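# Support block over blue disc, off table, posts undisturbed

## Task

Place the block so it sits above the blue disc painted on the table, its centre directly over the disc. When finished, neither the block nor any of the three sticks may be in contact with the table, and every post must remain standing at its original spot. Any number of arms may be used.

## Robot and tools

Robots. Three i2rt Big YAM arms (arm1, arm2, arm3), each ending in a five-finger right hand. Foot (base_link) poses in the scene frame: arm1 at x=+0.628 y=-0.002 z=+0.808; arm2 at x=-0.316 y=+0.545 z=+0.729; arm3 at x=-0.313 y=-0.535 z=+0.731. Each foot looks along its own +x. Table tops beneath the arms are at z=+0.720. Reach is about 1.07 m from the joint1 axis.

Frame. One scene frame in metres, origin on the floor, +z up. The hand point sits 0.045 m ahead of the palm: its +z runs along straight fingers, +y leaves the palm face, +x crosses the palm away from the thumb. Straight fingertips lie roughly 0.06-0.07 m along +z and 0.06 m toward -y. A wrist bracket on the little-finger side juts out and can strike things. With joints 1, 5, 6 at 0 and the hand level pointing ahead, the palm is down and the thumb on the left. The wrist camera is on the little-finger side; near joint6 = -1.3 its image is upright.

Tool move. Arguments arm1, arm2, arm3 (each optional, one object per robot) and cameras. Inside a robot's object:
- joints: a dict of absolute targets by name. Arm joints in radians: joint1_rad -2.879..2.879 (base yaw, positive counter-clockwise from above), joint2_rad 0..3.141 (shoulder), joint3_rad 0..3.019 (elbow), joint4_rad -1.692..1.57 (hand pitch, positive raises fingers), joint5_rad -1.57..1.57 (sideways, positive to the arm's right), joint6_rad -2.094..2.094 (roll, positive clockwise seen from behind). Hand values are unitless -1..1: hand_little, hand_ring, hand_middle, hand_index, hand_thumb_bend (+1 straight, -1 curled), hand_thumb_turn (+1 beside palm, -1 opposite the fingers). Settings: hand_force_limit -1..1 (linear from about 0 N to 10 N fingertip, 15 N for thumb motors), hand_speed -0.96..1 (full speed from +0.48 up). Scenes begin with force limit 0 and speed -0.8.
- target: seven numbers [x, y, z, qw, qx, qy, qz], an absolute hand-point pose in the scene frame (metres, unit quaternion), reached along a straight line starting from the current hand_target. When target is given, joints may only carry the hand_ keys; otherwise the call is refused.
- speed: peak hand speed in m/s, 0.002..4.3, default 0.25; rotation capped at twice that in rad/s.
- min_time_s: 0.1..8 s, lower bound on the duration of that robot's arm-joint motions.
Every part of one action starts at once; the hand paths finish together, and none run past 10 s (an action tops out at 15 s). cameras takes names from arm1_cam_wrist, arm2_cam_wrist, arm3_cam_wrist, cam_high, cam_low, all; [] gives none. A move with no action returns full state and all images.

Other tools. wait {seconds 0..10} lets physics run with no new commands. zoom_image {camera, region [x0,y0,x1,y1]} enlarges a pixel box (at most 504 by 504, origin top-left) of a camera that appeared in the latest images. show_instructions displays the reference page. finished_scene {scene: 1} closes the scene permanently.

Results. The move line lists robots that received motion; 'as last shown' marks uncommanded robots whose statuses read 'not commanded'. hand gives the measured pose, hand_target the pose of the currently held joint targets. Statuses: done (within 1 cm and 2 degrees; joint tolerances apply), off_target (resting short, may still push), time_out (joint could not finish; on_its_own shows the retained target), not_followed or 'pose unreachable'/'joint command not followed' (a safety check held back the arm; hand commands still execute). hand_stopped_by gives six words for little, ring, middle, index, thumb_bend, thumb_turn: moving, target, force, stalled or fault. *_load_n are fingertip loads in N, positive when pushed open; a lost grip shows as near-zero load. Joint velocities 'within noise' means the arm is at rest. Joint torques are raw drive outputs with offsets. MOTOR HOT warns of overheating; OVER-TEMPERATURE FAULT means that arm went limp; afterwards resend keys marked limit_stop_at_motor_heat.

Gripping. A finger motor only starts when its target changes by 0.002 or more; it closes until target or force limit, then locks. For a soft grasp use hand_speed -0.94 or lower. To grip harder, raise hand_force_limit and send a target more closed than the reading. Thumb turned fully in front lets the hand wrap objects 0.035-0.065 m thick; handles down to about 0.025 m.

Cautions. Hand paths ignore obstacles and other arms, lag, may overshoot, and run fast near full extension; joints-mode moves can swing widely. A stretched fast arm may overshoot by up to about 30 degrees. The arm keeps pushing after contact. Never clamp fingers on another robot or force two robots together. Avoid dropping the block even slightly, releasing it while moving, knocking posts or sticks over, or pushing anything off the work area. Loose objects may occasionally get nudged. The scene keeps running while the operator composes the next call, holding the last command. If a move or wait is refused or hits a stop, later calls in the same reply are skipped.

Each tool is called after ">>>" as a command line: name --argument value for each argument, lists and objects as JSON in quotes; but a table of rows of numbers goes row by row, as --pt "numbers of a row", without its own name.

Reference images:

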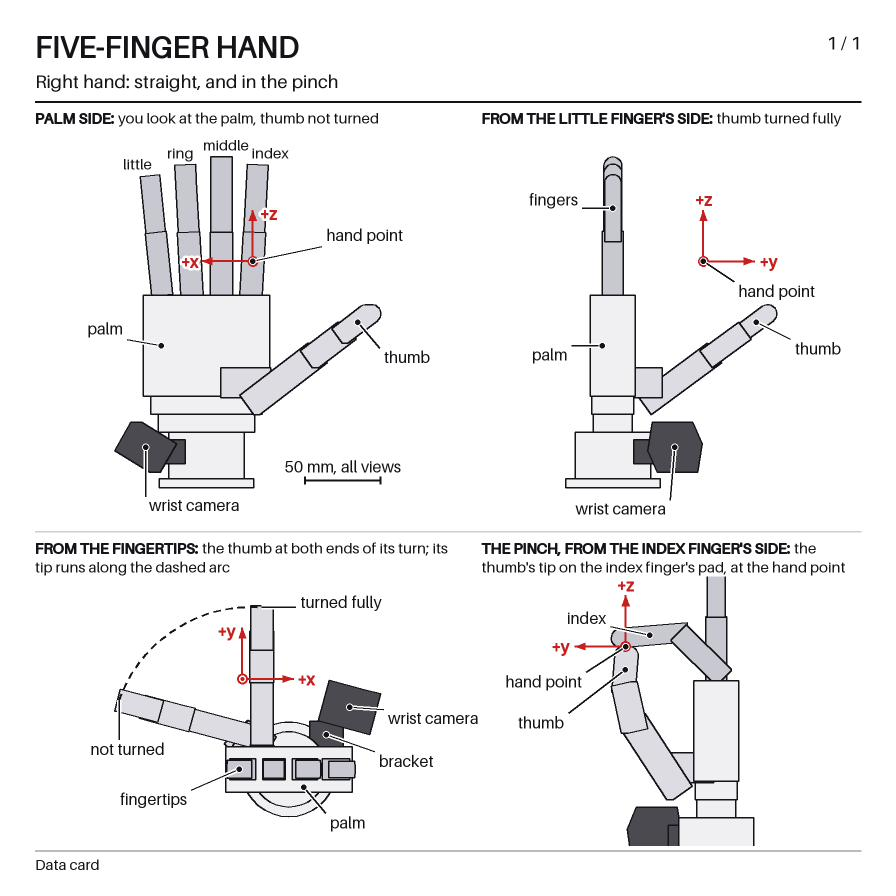

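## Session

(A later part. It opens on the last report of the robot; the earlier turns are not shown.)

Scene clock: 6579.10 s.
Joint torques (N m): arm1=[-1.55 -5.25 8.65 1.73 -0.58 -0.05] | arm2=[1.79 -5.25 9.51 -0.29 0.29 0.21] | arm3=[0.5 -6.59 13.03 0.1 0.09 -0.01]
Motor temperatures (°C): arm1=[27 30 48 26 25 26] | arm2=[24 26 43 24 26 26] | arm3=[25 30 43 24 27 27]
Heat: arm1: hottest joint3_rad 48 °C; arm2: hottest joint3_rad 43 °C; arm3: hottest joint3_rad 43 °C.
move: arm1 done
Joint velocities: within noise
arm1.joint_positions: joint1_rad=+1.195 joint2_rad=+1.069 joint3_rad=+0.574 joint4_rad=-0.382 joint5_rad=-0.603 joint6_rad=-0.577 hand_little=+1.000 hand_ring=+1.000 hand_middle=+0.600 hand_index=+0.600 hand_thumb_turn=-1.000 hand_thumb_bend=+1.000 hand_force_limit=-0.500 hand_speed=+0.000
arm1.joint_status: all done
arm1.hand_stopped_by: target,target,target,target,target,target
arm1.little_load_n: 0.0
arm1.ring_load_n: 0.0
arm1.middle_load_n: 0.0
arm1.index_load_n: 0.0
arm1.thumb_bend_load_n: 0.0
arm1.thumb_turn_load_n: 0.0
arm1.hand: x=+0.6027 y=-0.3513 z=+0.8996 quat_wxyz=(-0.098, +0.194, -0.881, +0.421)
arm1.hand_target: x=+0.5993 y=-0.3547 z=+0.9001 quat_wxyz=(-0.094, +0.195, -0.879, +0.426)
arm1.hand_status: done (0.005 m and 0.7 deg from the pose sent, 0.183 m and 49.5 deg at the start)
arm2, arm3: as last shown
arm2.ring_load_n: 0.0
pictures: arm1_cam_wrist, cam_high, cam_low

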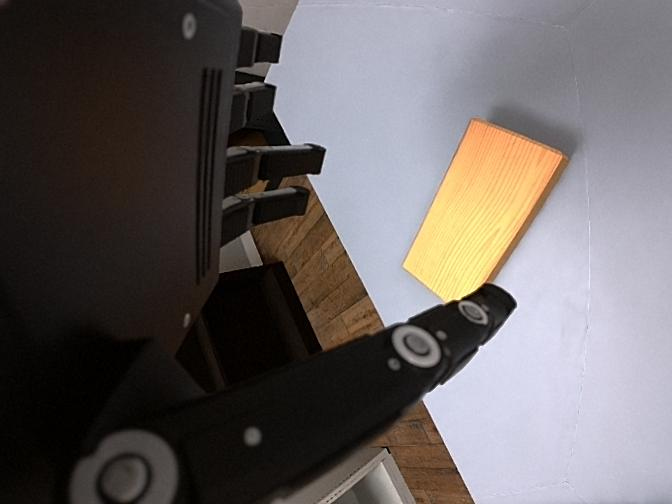

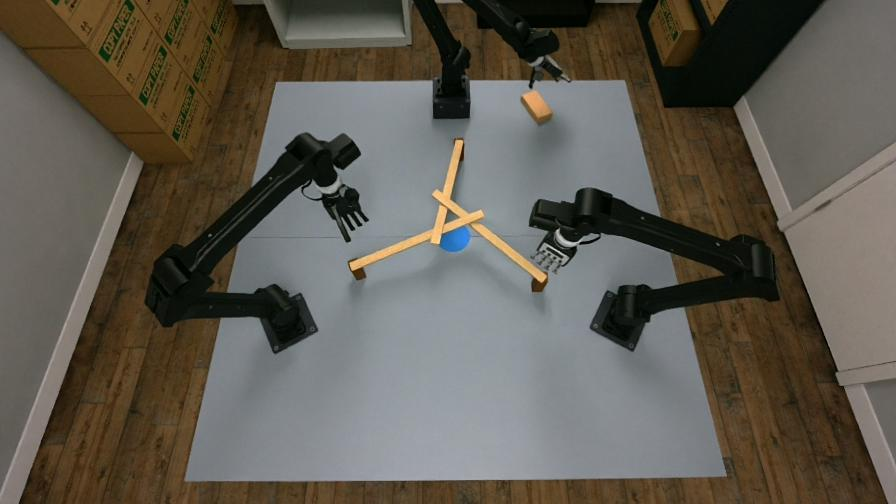

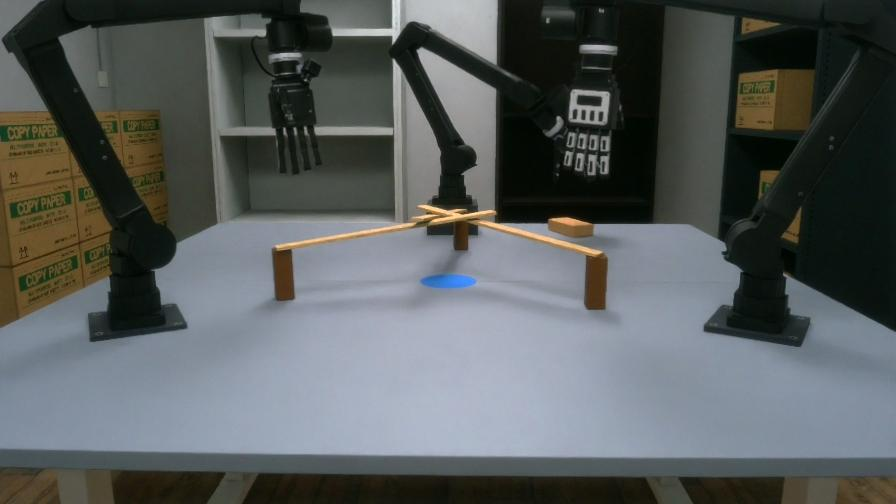

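>>> zoom_image --camera "cam_high" --region '[480, 20, 600, 140]'

>>> zoom_image --camera "cam_low" --region '[480, 100, 640, 260]'

Scaled by 4.200.

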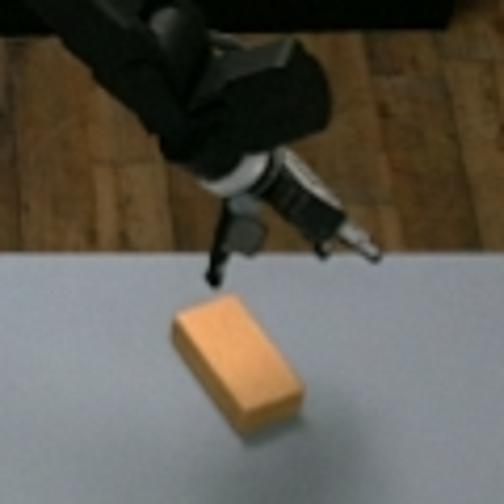

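Scaled by 3.150.

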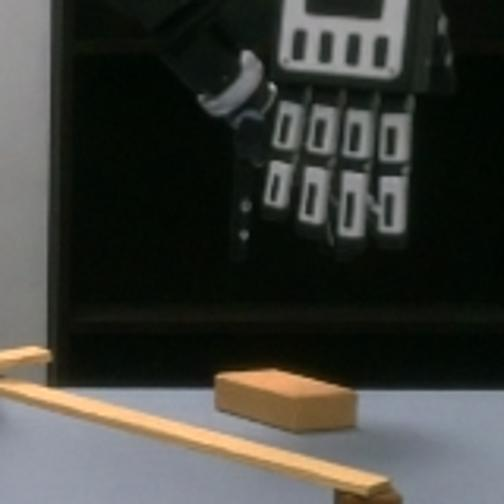

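>>> move --arm1 '{"target": [0.6200, -0.3715, 0.81, 0.0944, -0.1948, 0.8786, -0.4257], "speed": 0.12}' --cameras '["cam_high", "cam_low", "arm1_cam_wrist"]'

>>> zoom_image --camera "cam_high" --region '[480, 20, 600, 140]'

>>> zoom_image --camera "cam_low" --region '[480, 130, 640, 260]'

Scene clock: 6674.03 s.
Joint torques (N m): arm1=[-1.03 -7.18 6.74 1.73 -0.33 0.14] | arm2=[1.79 -5.48 9.55 -0.24 0.31 0.18] | arm3=[-0.21 -7.3 13.14 0.1 0.1 0.01]
Motor temperatures (°C): arm1=[27 29 42 26 25 26] | arm2=[24 26 43 24 26 26] | arm3=[25 30 44 24 27 27]
Heat: arm1: hottest joint3_rad 42 °C; arm2: hottest joint3_rad 43 °C; arm3: hottest joint3_rad 44 °C.
move: arm1 done
Joint velocities: within noise
arm1.joint_positions: joint1_rad=+1.269 joint2_rad=+1.326 joint3_rad=+0.454 joint4_rad=+0.037 joint5_rad=-0.550 joint6_rad=-0.516 hand_little=+1.000 hand_ring=+1.000 hand_middle=+0.600 hand_index=+0.600 hand_thumb_turn=-1.000 hand_thumb_bend=+1.000 hand_force_limit=-0.500 hand_speed=+0.000
arm1.joint_status: not commanded
arm1.hand_stopped_by: target,target,target,target,target,target
arm1.little_load_n: 0.0
arm1.ring_load_n: 0.0
arm1.middle_load_n: 0.0
arm1.index_load_n: 0.0
arm1.thumb_bend_load_n: 0.0
arm1.thumb_turn_load_n: 0.0
arm1.hand: x=+0.6182 y=-0.3687 z=+0.8101 quat_wxyz=(-0.094, +0.196, -0.879, +0.423)
arm1.hand_target: x=+0.6201 y=-0.3715 z=+0.8100 quat_wxyz=(-0.095, +0.195, -0.879, +0.426)
arm1.hand_status: done (0.003 m and 0.3 deg from the pose sent, 0.093 m and 0.7 deg at the start)
arm2, arm3: as last shown
arm2.thumb_bend_load_n: -0.5
pictures: arm1_cam_wrist, cam_high, cam_low

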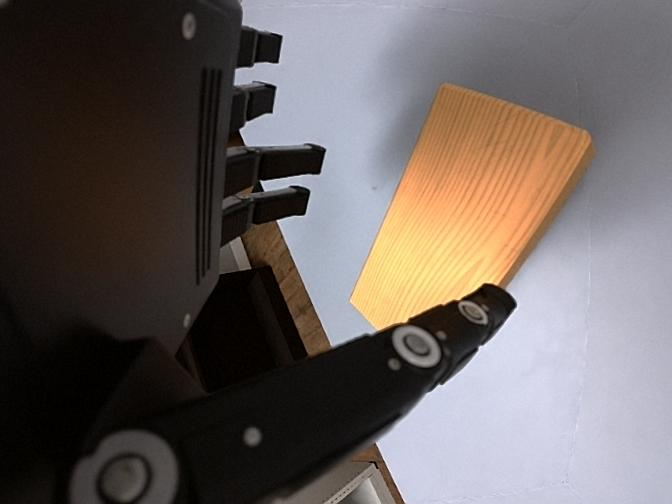

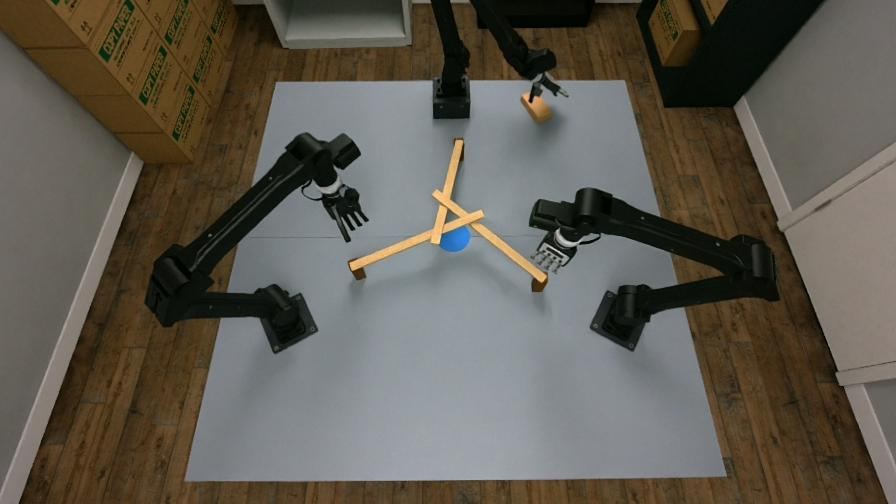

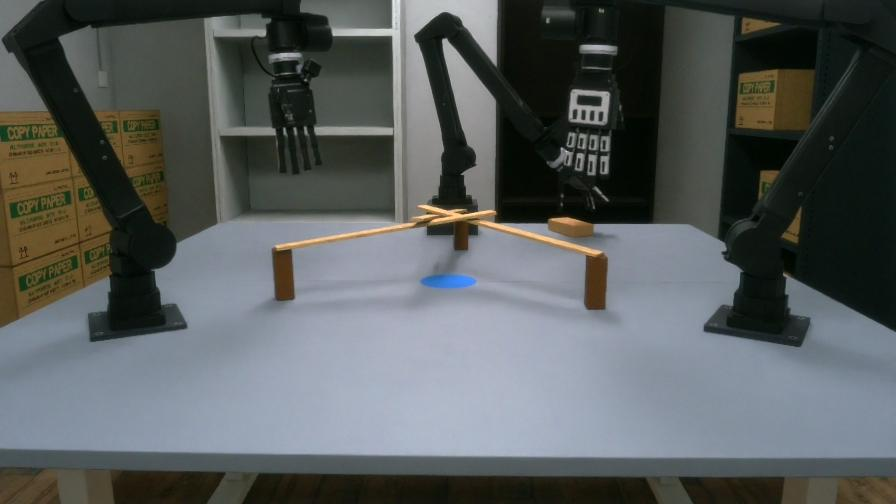

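Scaled by 4.200.

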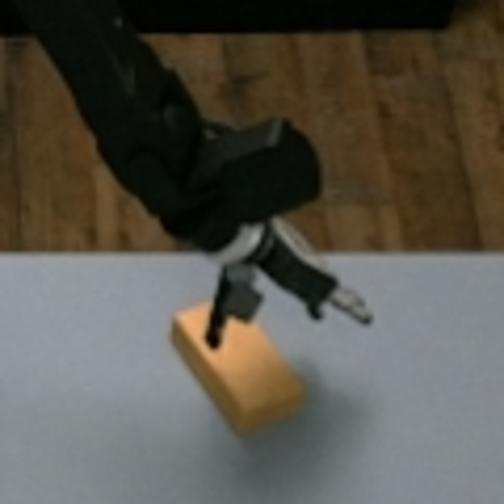

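Scaled by 3.150.

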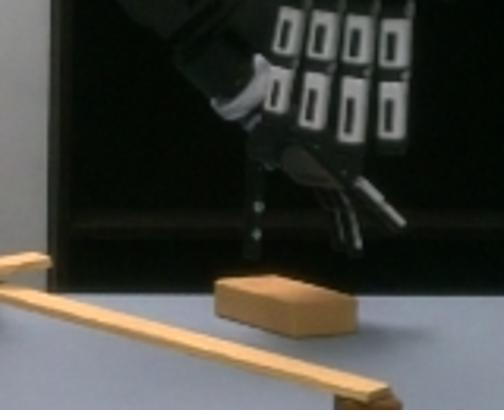

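>>> move --arm1 '{"target": [0.6246, -0.3649, 0.757, 0.0944, -0.1948, 0.8786, -0.4257], "speed": 0.08}' --cameras '["cam_high", "cam_low", "arm1_cam_wrist"]'

>>> zoom_image --camera "cam_high" --region '[480, 20, 600, 140]'

>>> zoom_image --camera "cam_low" --region '[480, 130, 640, 260]'

Scene clock: 6702.10 s.
Joint torques (N m): arm1=[-0.97 -8.23 5.01 1.84 -0.33 0.09] | arm2=[2.14 -5.6 9.55 -0.27 0.28 0.2] | arm3=[0.38 -6.53 12.97 0.18 0.07 -0.02]
Motor temperatures (°C): arm1=[27 29 40 26 25 26] | arm2=[24 26 43 24 26 26] | arm3=[25 29 44 24 27 27]
Heat: arm1: hottest joint3_rad 40 °C; arm2: hottest joint3_rad 43 °C; arm3: hottest joint3_rad 44 °C.
move: arm1 done
Joint velocities: within noise
arm1.joint_positions: joint1_rad=+1.276 joint2_rad=+1.508 joint3_rad=+0.393 joint4_rad=+0.288 joint5_rad=-0.545 joint6_rad=-0.509 hand_little=+1.000 hand_ring=+1.000 hand_middle=+0.600 hand_index=+0.600 hand_thumb_turn=-1.000 hand_thumb_bend=+1.000 hand_force_limit=-0.500 hand_speed=+0.000
arm1.joint_status: not commanded
arm1.hand_stopped_by: target,target,target,target,target,target
arm1.little_load_n: 0.0
arm1.ring_load_n: 0.0
arm1.middle_load_n: 0.0
arm1.index_load_n: 0.0
arm1.thumb_bend_load_n: 0.0
arm1.thumb_turn_load_n: 0.0
arm1.hand: x=+0.6219 y=-0.3637 z=+0.7582 quat_wxyz=(-0.093, +0.196, -0.879, +0.425)
arm1.hand_target: x=+0.6246 y=-0.3647 z=+0.7570 quat_wxyz=(-0.095, +0.195, -0.879, +0.425)
arm1.hand_status: done (0.003 m and 0.3 deg from the pose sent, 0.054 m and 0.3 deg at the start)
arm2, arm3: as last shown
arm2.thumb_bend_load_n: 0.0
pictures: arm1_cam_wrist, cam_high, cam_low

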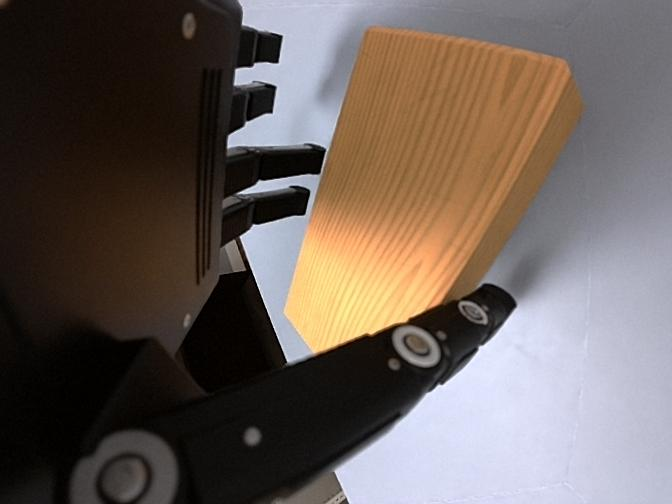

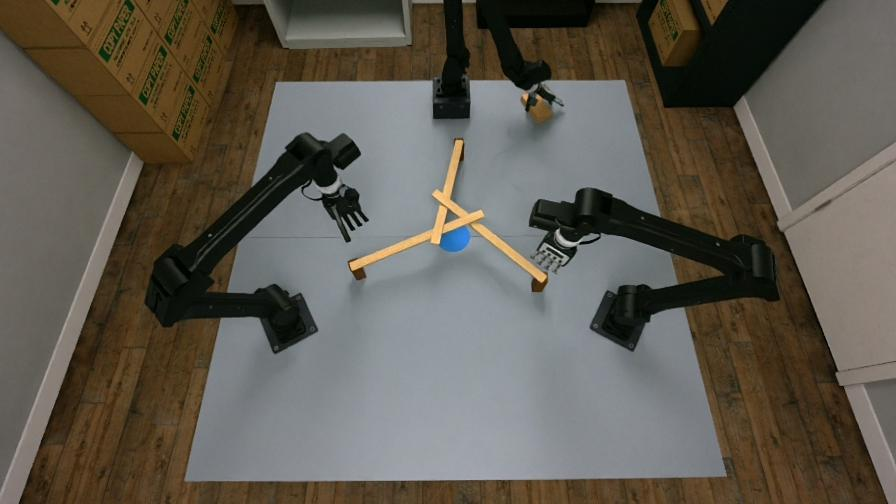

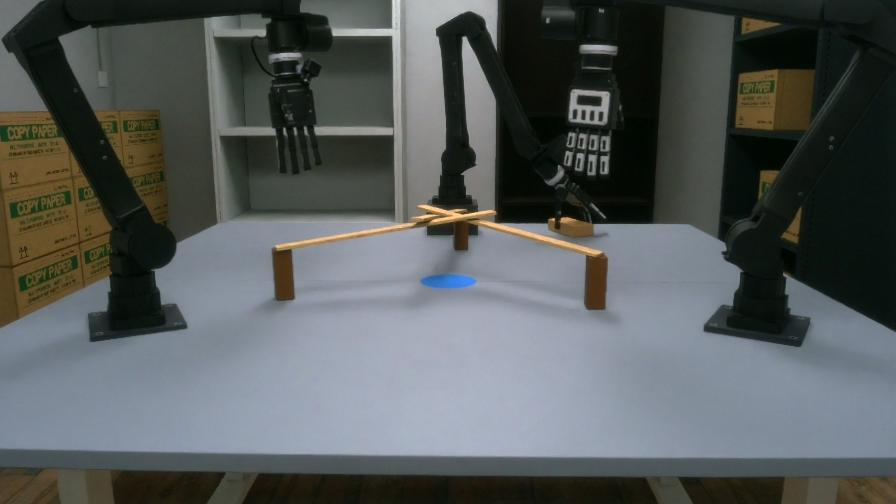

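Scaled by 4.200.

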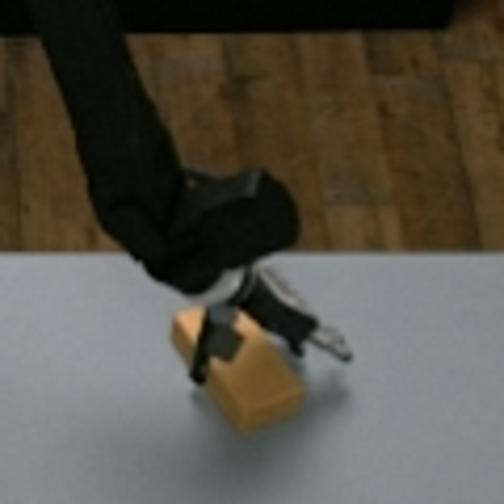

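Scaled by 3.150.

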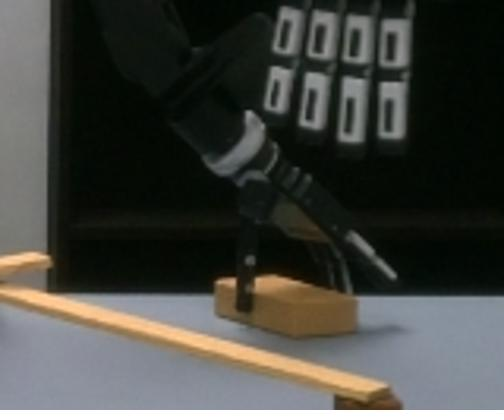

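>>> move --arm1 '{"target": [0.6262, -0.3685, 0.7515, 0.0944, -0.1948, 0.8786, -0.4257], "speed": 0.05}'

>>> move --arm1 '{"joints": {"hand_speed": -0.9, "hand_index": 0.25, "hand_middle": 0.25}}' --cameras '["cam_high", "cam_low", "arm1_cam_wrist"]'

Scene clock: 6720.17 s.
Joint torques (N m): arm1=[-1.49 -7.82 5.18 1.65 -0.38 0.12] | arm2=[1.96 -5.48 9.59 -0.21 0.3 0.23] | arm3=[0.26 -6.95 13.14 0.17 0.11 -0.02]
Motor temperatures (°C): arm1=[27 29 39 26 25 26] | arm2=[24 26 43 24 26 26] | arm3=[25 29 44 24 27 27]
Heat: arm1: hottest joint3_rad 39 °C; arm2: hottest joint3_rad 43 °C; arm3: hottest joint3_rad 44 °C.
move: arm1 done
Joint velocities: within noise
arm1.joint_positions: joint1_rad=+1.285 joint2_rad=+1.536 joint3_rad=+0.393 joint4_rad=+0.317 joint5_rad=-0.538 joint6_rad=-0.501 hand_little=+1.000 hand_ring=+1.000 hand_middle=+0.600 hand_index=+0.600 hand_thumb_turn=-1.000 hand_thumb_bend=+1.000 hand_force_limit=-0.500 hand_speed=+0.000
arm1.joint_status: not commanded
arm1.hand_stopped_by: target,target,target,target,target,target
arm1.little_load_n: 0.0
arm1.ring_load_n: 0.0
arm1.middle_load_n: 0.0
arm1.index_load_n: 0.0
arm1.thumb_bend_load_n: 0.0
arm1.thumb_turn_load_n: 0.0
arm1.hand: x=+0.6242 y=-0.3652 z=+0.7523 quat_wxyz=(-0.093, +0.196, -0.879, +0.424)
arm1.hand_target: x=+0.6263 y=-0.3683 z=+0.7515 quat_wxyz=(-0.095, +0.195, -0.879, +0.426)
arm1.hand_status: done (0.004 m and 0.3 deg from the pose sent, 0.009 m and 0.3 deg at the start)
arm2, arm3: as last shown
pictures: none

Scene clock: 6721.90 s.
Joint torques (N m): arm1=[-1.2 -7.3 5.03 1.51 -0.37 0.13] | arm2=[1.61 -5.19 9.58 -0.21 0.28 0.19] | arm3=[0.21 -6.95 13.03 0.25 0.09 0.01]
Motor temperatures (°C): arm1=[27 29 39 26 25 26] | arm2=[24 26 43 24 26 26] | arm3=[25 29 44 24 27 27]
Heat: arm1: hottest joint3_rad 39 °C; arm2: hottest joint3_rad 43 °C; arm3: hottest joint3_rad 44 °C.
move: arm1 done
Joint velocities: within noise
arm1.joint_positions: joint1_rad=+1.285 joint2_rad=+1.536 joint3_rad=+0.393 joint4_rad=+0.320 joint5_rad=-0.538 joint6_rad=-0.500 hand_little=+1.000 hand_ring=+1.000 hand_middle=+0.250 hand_index=+0.250 hand_thumb_turn=-1.000 hand_thumb_bend=+1.000 hand_force_limit=-0.500 hand_speed=-0.900
arm1.joint_status: all done
arm1.hand_stopped_by: target,target,target,target,target,target
arm1.little_load_n: 0.0
arm1.ring_load_n: 0.0
arm1.middle_load_n: 0.5
arm1.index_load_n: 0.0
arm1.thumb_bend_load_n: 0.0
arm1.thumb_turn_load_n: 0.0
arm1.hand: x=+0.6241 y=-0.3658 z=+0.7527 quat_wxyz=(-0.093, +0.196, -0.879, +0.425)
arm1.hand_target: x=+0.6262 y=-0.3684 z=+0.7515 quat_wxyz=(-0.094, +0.195, -0.879, +0.426)
arm1.hand_status: not commanded
arm2.joint_positions: joint1_rad=+0.295 joint2_rad=+1.148 joint3_rad=+1.327 joint4_rad=-1.681 joint5_rad=+0.069 joint6_rad=-1.059 hand_little=+1.000 hand_ring=+1.000 hand_middle=+1.000 hand_index=+1.000 hand_thumb_turn=-1.000 hand_thumb_bend=+0.750 hand_force_limit=-0.500 hand_speed=-0.850
arm2.joint_status: not commanded
arm2.hand_stopped_by: target,target,target,target,target,target
arm2.little_load_n: 0.0
arm2.ring_load_n: 0.0
arm2.middle_load_n: 0.0
arm2.index_load_n: 0.0
arm2.thumb_bend_load_n: 0.0
arm2.thumb_turn_load_n: 0.0
arm2.hand: x=-0.1568 y=+0.3222 z=+1.0297 quat_wxyz=(+0.036, +0.803, -0.594, +0.025)
arm2.hand_target: x=-0.1506 y=+0.3203 z=+1.0489 quat_wxyz=(+0.040, +0.801, -0.596, +0.049)
arm2.hand_status: not commanded
arm3: as last shown
pictures: arm1_cam_wrist, cam_high, cam_low

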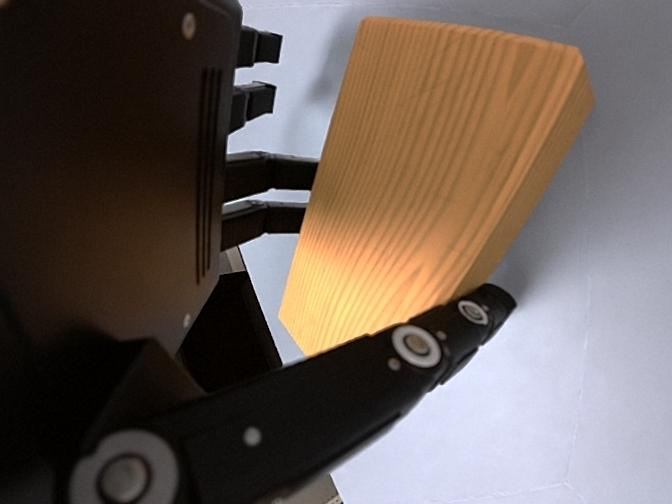

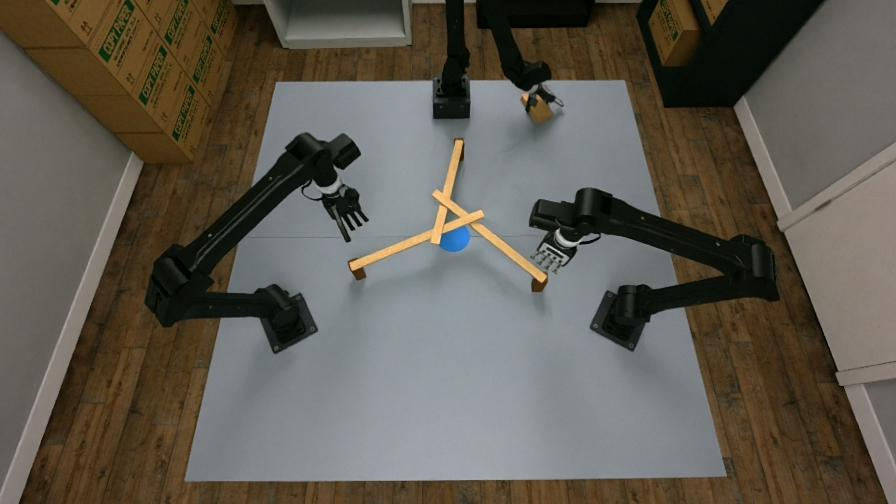

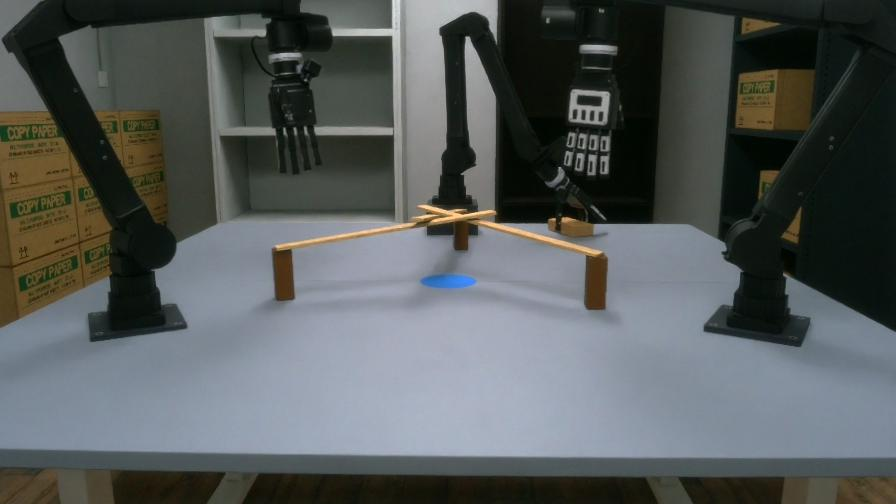

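>>> move --arm1 '{"joints": {"hand_speed": -0.94, "hand_index": -0.1, "hand_middle": -0.1}}' --cameras '["cam_high", "cam_low", "arm1_cam_wrist"]'

Scene clock: 6750.47 s.
Joint torques (N m): arm1=[-0.44 -7.71 5.08 1.65 -0.31 0.14] | arm2=[1.79 -4.89 9.61 -0.23 0.28 0.2] | arm3=[-0.03 -6.59 13.14 0.13 0.09 -0.01]
Motor temperatures (°C): arm1=[27 29 38 26 25 26] | arm2=[24 26 44 24 26 26] | arm3=[25 29 44 24 27 27]
Heat: arm1: hottest joint3_rad 38 °C; arm2: hottest joint3_rad 44 °C; arm3: hottest joint3_rad 44 °C.
move: arm1 off_target
Joint velocities: within noise
arm1.joint_positions: joint1_rad=+1.286 joint2_rad=+1.536 joint3_rad=+0.393 joint4_rad=+0.321 joint5_rad=-0.538 joint6_rad=-0.500 hand_little=+1.000 hand_ring=+1.000 hand_middle=+0.178 hand_index=+0.172 hand_thumb_turn=-1.000 hand_thumb_bend=+1.000 hand_force_limit=-0.500 hand_speed=-0.940
arm1.joint_status: hand_middle off_target (ended at +0.178, target -0.100); hand_index off_target (ended at +0.172, target -0.100); the others done
arm1.hand_stopped_by: target,target,force,force,target,target
arm1.little_load_n: 0.0
arm1.ring_load_n: 0.0
arm1.middle_load_n: 3.5
arm1.index_load_n: 3.0
arm1.thumb_bend_load_n: 0.0
arm1.thumb_turn_load_n: 0.0
arm1.hand: x=+0.6243 y=-0.3659 z=+0.7528 quat_wxyz=(-0.093, +0.196, -0.879, +0.425)
arm1.hand_target: x=+0.6262 y=-0.3683 z=+0.7515 quat_wxyz=(-0.095, +0.195, -0.879, +0.426)
arm1.hand_status: not commanded
arm2: as last shown
arm3.joint_positions: joint1_rad=+0.283 joint2_rad=+1.087 joint3_rad=+1.271 joint4_rad=-1.675 joint5_rad=+0.045 joint6_rad=-1.251 hand_little=+1.000 hand_ring=+1.000 hand_middle=+1.000 hand_index=+1.000 hand_thumb_turn=-1.000 hand_thumb_bend=+0.750 hand_force_limit=-0.500 hand_speed=-0.850
arm3.joint_status: not commanded
arm3.hand_stopped_by: target,target,target,target,target,target
arm3.little_load_n: 0.0
arm3.ring_load_n: 0.0
arm3.middle_load_n: 0.0
arm3.index_load_n: 0.0
arm3.thumb_bend_load_n: 0.0
arm3.thumb_turn_load_n: 0.0
arm3.hand: x=-0.1915 y=-0.3057 z=+1.0313 quat_wxyz=(-0.016, +0.881, +0.471, +0.046)
arm3.hand_target: x=-0.1900 y=-0.3004 z=+1.0490 quat_wxyz=(-0.030, +0.880, +0.470, +0.061)
arm3.hand_status: not commanded
pictures: arm1_cam_wrist, cam_high, cam_low

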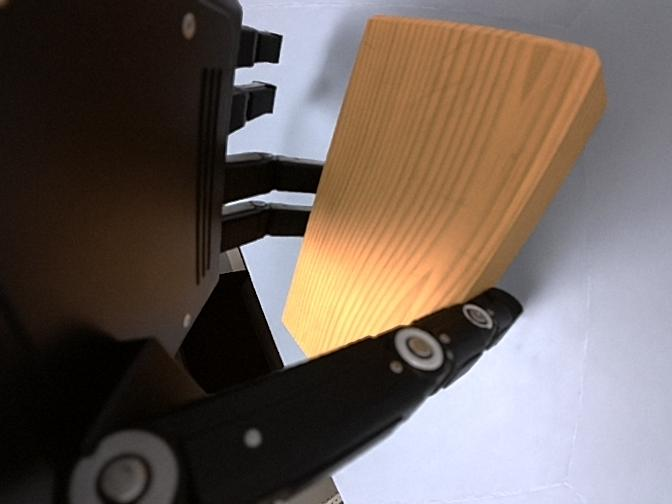

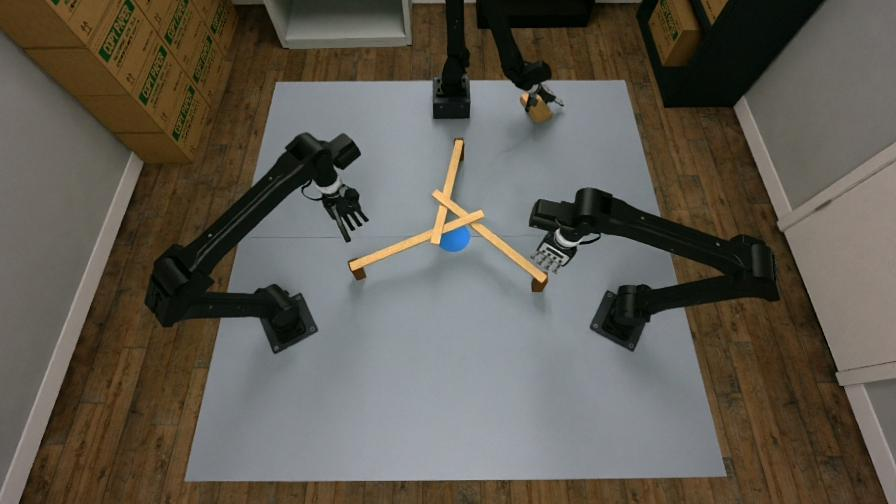

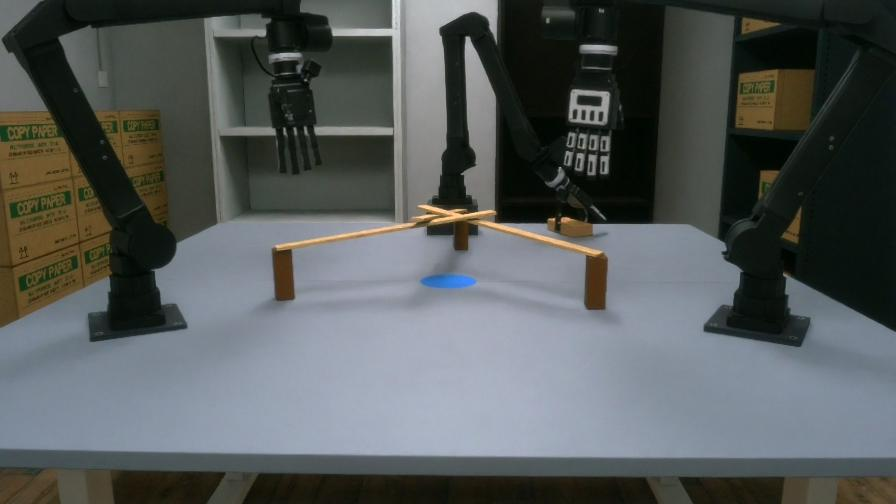

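>>> move --arm1 '{"joints": {"hand_speed": -0.94, "hand_force_limit": -0.1, "hand_index": -0.12, "hand_middle": -0.12}}'

>>> move --arm1 '{"target": [0.6262, -0.3684, 0.80, 0.0944, -0.1948, 0.8786, -0.4257], "speed": 0.05}' --cameras '["cam_high", "cam_low", "arm1_cam_wrist"]'

Scene clock: 6755.17 s.
Joint torques (N m): arm1=[-1.08 -7.88 5.27 1.69 -0.36 0.12] | arm2=[2.08 -5.54 9.59 -0.2 0.28 0.2] | arm3=[0.32 -6.48 13.07 0.1 0.11 -0.01]
Motor temperatures (°C): arm1=[27 29 38 26 25 26] | arm2=[24 26 44 24 26 26] | arm3=[25 29 44 24 27 27]
Heat: arm1: hottest joint3_rad 38 °C; arm2: hottest joint3_rad 44 °C; arm3: hottest joint3_rad 44 °C.
move: arm1 off_target
Joint velocities: within noise
arm1.joint_positions: joint1_rad=+1.286 joint2_rad=+1.536 joint3_rad=+0.393 joint4_rad=+0.321 joint5_rad=-0.538 joint6_rad=-0.500 hand_little=+1.000 hand_ring=+1.000 hand_middle=+0.174 hand_index=+0.163 hand_thumb_turn=-1.000 hand_thumb_bend=+1.000 hand_force_limit=-0.100 hand_speed=-0.940
arm1.joint_status: hand_middle off_target (ended at +0.174, target -0.120); hand_index off_target (ended at +0.163, target -0.120); the others done
arm1.hand_stopped_by: target,target,force,force,target,target
arm1.little_load_n: 0.0
arm1.ring_load_n: -0.5
arm1.middle_load_n: 5.0
arm1.index_load_n: 5.0
arm1.thumb_bend_load_n: 0.5
arm1.thumb_turn_load_n: 0.0
arm1.hand: x=+0.6243 y=-0.3659 z=+0.7528 quat_wxyz=(-0.093, +0.196, -0.879, +0.425)
arm1.hand_target: x=+0.6262 y=-0.3683 z=+0.7515 quat_wxyz=(-0.095, +0.195, -0.879, +0.426)
arm1.hand_status: not commanded
arm2, arm3: as last shown
arm2.thumb_bend_load_n: -0.5
pictures: none

Scene clock: 6756.77 s.
Joint torques (N m): arm1=[-0.62 -8.41 8.58 1.06 -0.47 0.1] | arm2=[1.73 -5.48 9.47 -0.23 0.27 0.2] | arm3=[0.5 -6.59 13.29 0.18 0.09 -0.01]
Motor temperatures (°C): arm1=[27 29 38 26 25 26] | arm2=[24 26 44 24 26 26] | arm3=[25 29 44 24 27 27]
Heat: arm1: hottest joint3_rad 38 °C; arm2: hottest joint3_rad 44 °C; arm3: hottest joint3_rad 44 °C.
move: arm1 off_target
Joint velocities: within noise
arm1.joint_positions: joint1_rad=+1.287 joint2_rad=+1.362 joint3_rad=+0.397 joint4_rad=+0.110 joint5_rad=-0.536 joint6_rad=-0.499 hand_little=+1.000 hand_ring=+1.000 hand_middle=+0.174 hand_index=+0.162 hand_thumb_turn=-1.000 hand_thumb_bend=+1.000 hand_force_limit=-0.100 hand_speed=-0.940
arm1.joint_status: not commanded
arm1.hand_stopped_by: target,target,force,force,target,target
arm1.little_load_n: 0.0
arm1.ring_load_n: 0.0
arm1.middle_load_n: 0.0
arm1.index_load_n: 0.0
arm1.thumb_bend_load_n: 0.0
arm1.thumb_turn_load_n: 0.0
arm1.hand: x=+0.6287 y=-0.3506 z=+0.7857 quat_wxyz=(-0.100, +0.192, -0.885, +0.411)
arm1.hand_target: x=+0.6263 y=-0.3678 z=+0.8002 quat_wxyz=(-0.095, +0.195, -0.879, +0.426)
arm1.hand_status: off_target (0.023 m and 1.9 deg from the pose sent, 0.047 m and 0.2 deg at the start)
arm2, arm3: as last shown
arm2.thumb_bend_load_n: 0.0
arm3.thumb_bend_load_n: -0.5
pictures: arm1_cam_wrist, cam_high, cam_low

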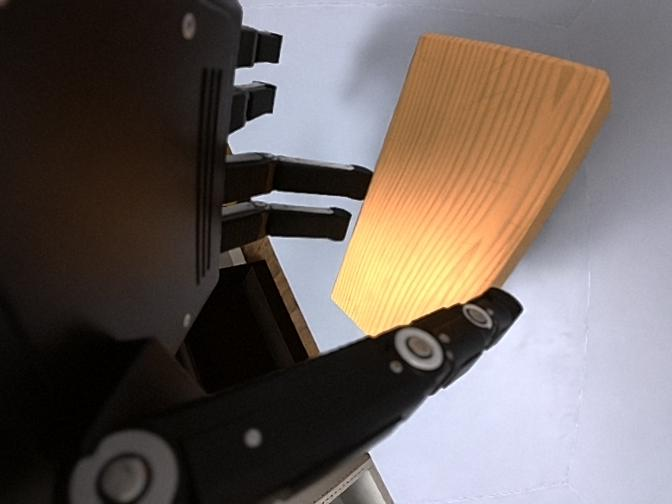

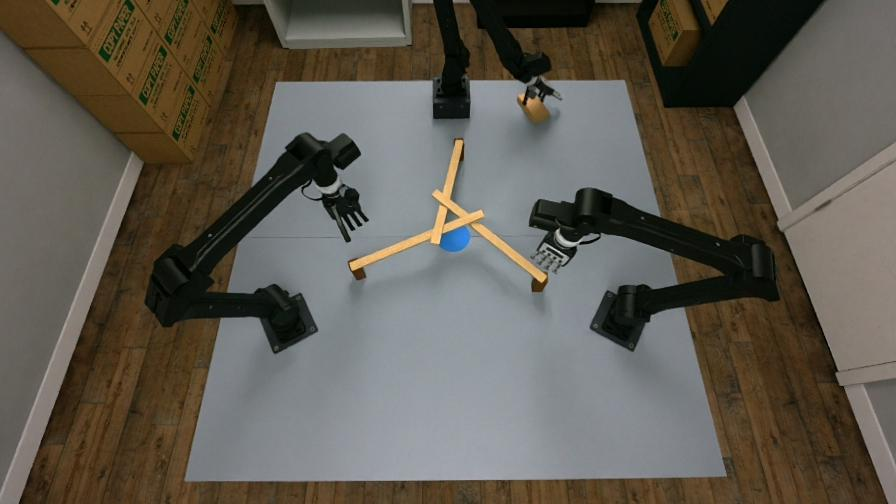

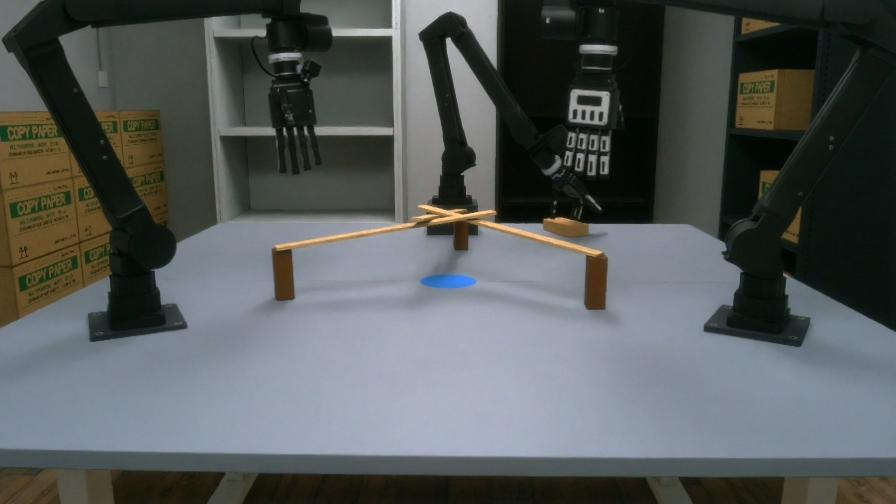

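>>> zoom_image --camera "cam_high" --region '[480, 20, 600, 140]'

>>> zoom_image --camera "cam_low" --region '[500, 150, 640, 260]'

Scaled by 4.200.

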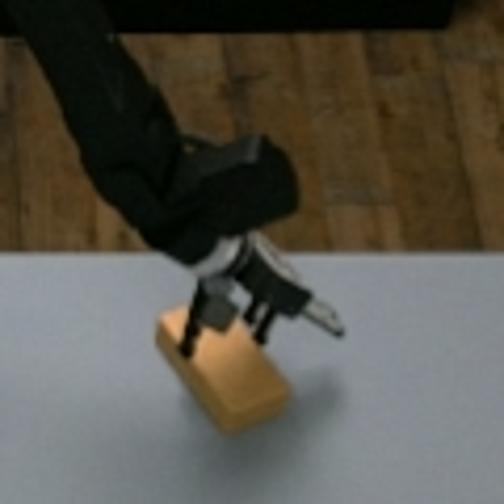

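Scaled by 3.600.

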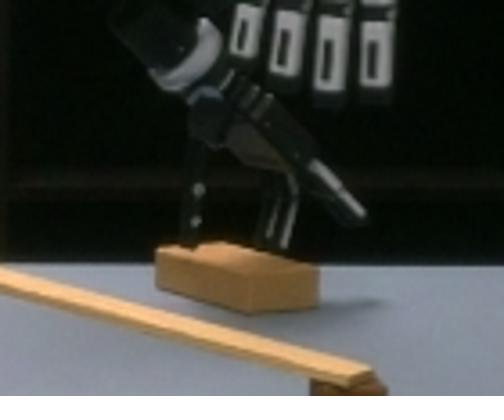

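>>> move --arm1 '{"target": [0.6200, -0.3600, 0.84, 0.0944, -0.1948, 0.8786, -0.4257], "speed": 0.1, "joints": {"hand_speed": -0.5, "hand_index": 0.6, "hand_middle": 0.6}}'

>>> move --arm1 '{"target": [0.6153, -0.3560, 0.785, 0.0944, -0.1948, 0.8786, -0.4257], "speed": 0.1}' --cameras '["cam_high", "cam_low", "arm1_cam_wrist"]'

>>> zoom_image --camera "cam_high" --region '[480, 20, 600, 140]'

>>> zoom_image --camera "cam_low" --region '[500, 150, 640, 260]'

Scene clock: 6852.00 s.
Joint torques (N m): arm1=[-2.49 -6.65 9.85 0.77 -0.62 -0.11] | arm2=[1.61 -5.36 9.73 -0.29 0.3 0.24] | arm3=[0.32 -6.71 13.22 0.17 0.11 0]
Motor temperatures (°C): arm1=[27 29 41 26 25 26] | arm2=[24 26 44 24 26 26] | arm3=[25 29 44 24 27 27]
Heat: arm1: hottest joint3_rad 41 °C; arm2: hottest joint3_rad 44 °C; arm3: hottest joint3_rad 44 °C.
move: arm1 off_target
Joint velocities: within noise
arm1.joint_positions: joint1_rad=+1.271 joint2_rad=+1.211 joint3_rad=+0.428 joint4_rad=-0.087 joint5_rad=-0.553 joint6_rad=-0.505 hand_little=+1.000 hand_ring=+1.000 hand_middle=+0.600 hand_index=+0.600 hand_thumb_turn=-1.000 hand_thumb_bend=+1.000 hand_force_limit=-0.100 hand_speed=-0.500
arm1.joint_status: all done
arm1.hand_stopped_by: target,target,target,target,target,target
arm1.little_load_n: 0.0
arm1.ring_load_n: 0.0
arm1.middle_load_n: 0.0
arm1.index_load_n: 0.0
arm1.thumb_bend_load_n: 0.5
arm1.thumb_turn_load_n: 0.0
arm1.hand: x=+0.6280 y=-0.3428 z=+0.8240 quat_wxyz=(-0.105, +0.189, -0.886, +0.409)
arm1.hand_target: x=+0.6202 y=-0.3595 z=+0.8403 quat_wxyz=(-0.094, +0.195, -0.879, +0.426)
arm1.hand_status: off_target (0.025 m and 2.5 deg from the pose sent, 0.056 m and 1.9 deg at the start)
arm2, arm3: as last shown
arm3.little_load_n: 0.5
arm3.thumb_bend_load_n: 0.0
pictures: none

Scene clock: 6853.23 s.
Joint torques (N m): arm1=[-2.26 -6.83 6.23 1.66 -0.57 -0.11] | arm2=[1.61 -5.66 9.52 -0.28 0.31 0.24] | arm3=[0.38 -6.83 13.11 0.13 0.09 0.02]
Motor temperatures (°C): arm1=[27 29 41 26 25 26] | arm2=[24 26 44 24 26 26] | arm3=[25 29 44 24 27 27]
Heat: arm1: hottest joint3_rad 41 °C; arm2: hottest joint3_rad 44 °C; arm3: hottest joint3_rad 44 °C.
move: arm1 done
Joint velocities: within noise
arm1.joint_positions: joint1_rad=+1.251 joint2_rad=+1.378 joint3_rad=+0.399 joint4_rad=+0.131 joint5_rad=-0.567 joint6_rad=-0.523 hand_little=+1.000 hand_ring=+1.000 hand_middle=+0.600 hand_index=+0.600 hand_thumb_turn=-1.000 hand_thumb_bend=+1.000 hand_force_limit=-0.100 hand_speed=-0.500
arm1.joint_status: not commanded
arm1.hand_stopped_by: target,target,target,target,target,target
arm1.little_load_n: 0.0
arm1.ring_load_n: 0.0
arm1.middle_load_n: 0.0
arm1.index_load_n: 0.0
arm1.thumb_bend_load_n: 0.0
arm1.thumb_turn_load_n: -0.5
arm1.hand: x=+0.6189 y=-0.3535 z=+0.7854 quat_wxyz=(-0.099, +0.192, -0.881, +0.421)
arm1.hand_target: x=+0.6154 y=-0.3559 z=+0.7851 quat_wxyz=(-0.094, +0.195, -0.879, +0.426)
arm1.hand_status: done (0.004 m and 0.8 deg from the pose sent, 0.043 m and 2.5 deg at the start)
arm2, arm3: as last shown
arm2.little_load_n: 0.5
arm2.ring_load_n: -0.5
arm2.thumb_bend_load_n: -0.5
arm3.little_load_n: 0.0
pictures: arm1_cam_wrist, cam_high, cam_low

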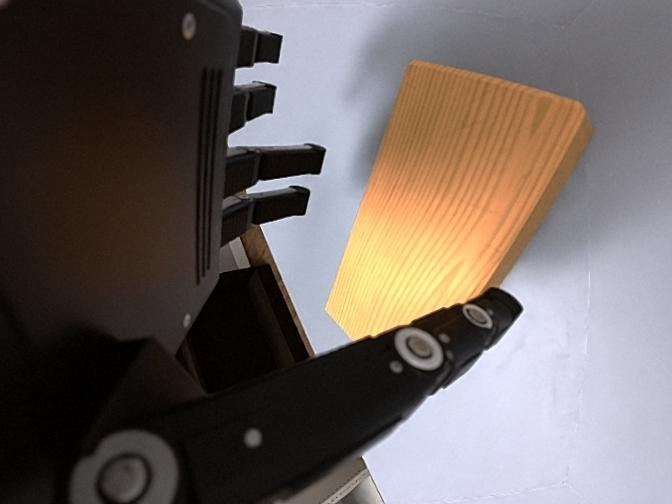

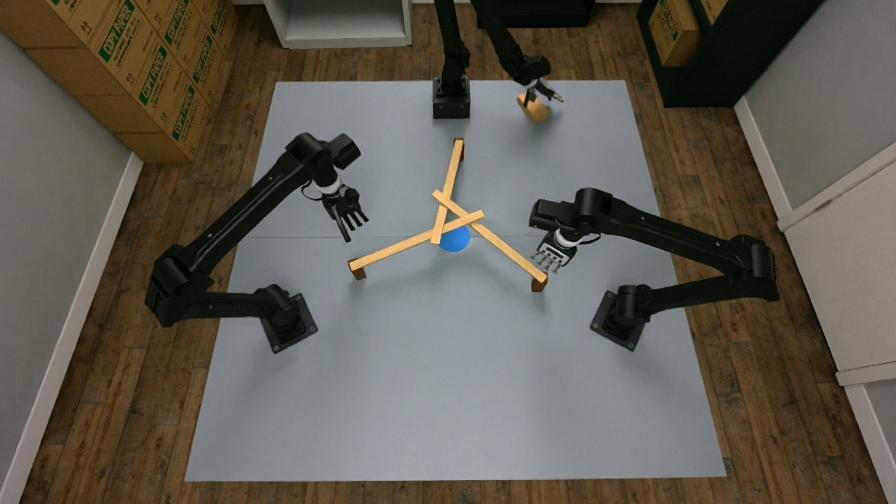

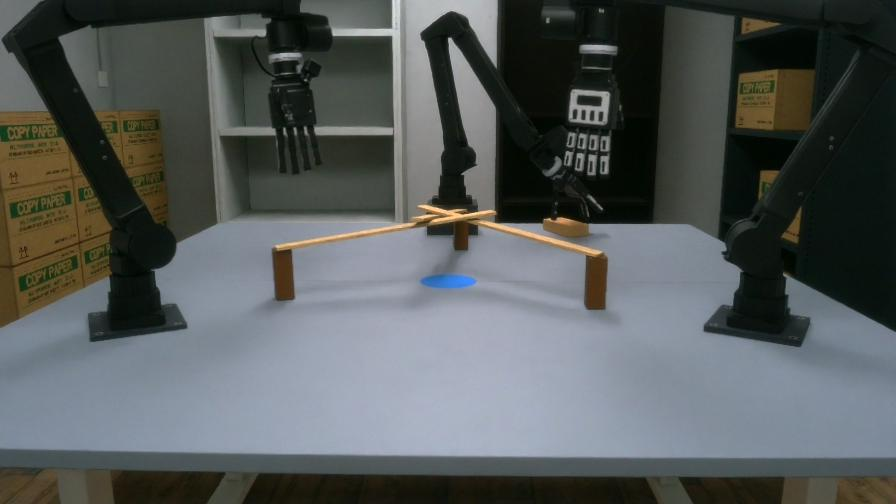

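Scaled by 4.200.

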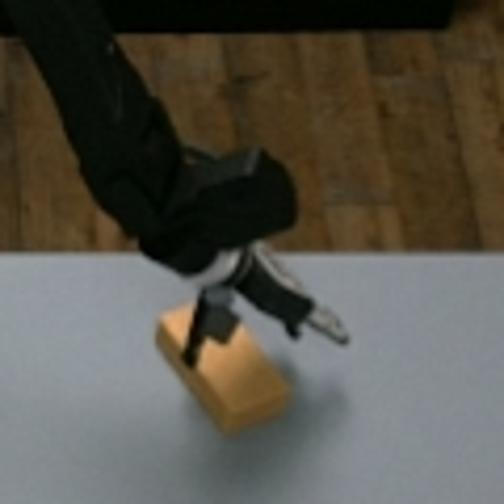

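Scaled by 3.600.

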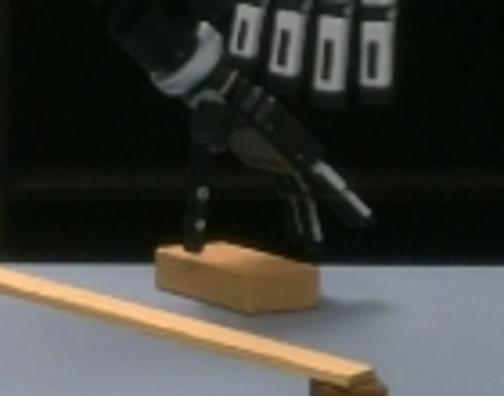

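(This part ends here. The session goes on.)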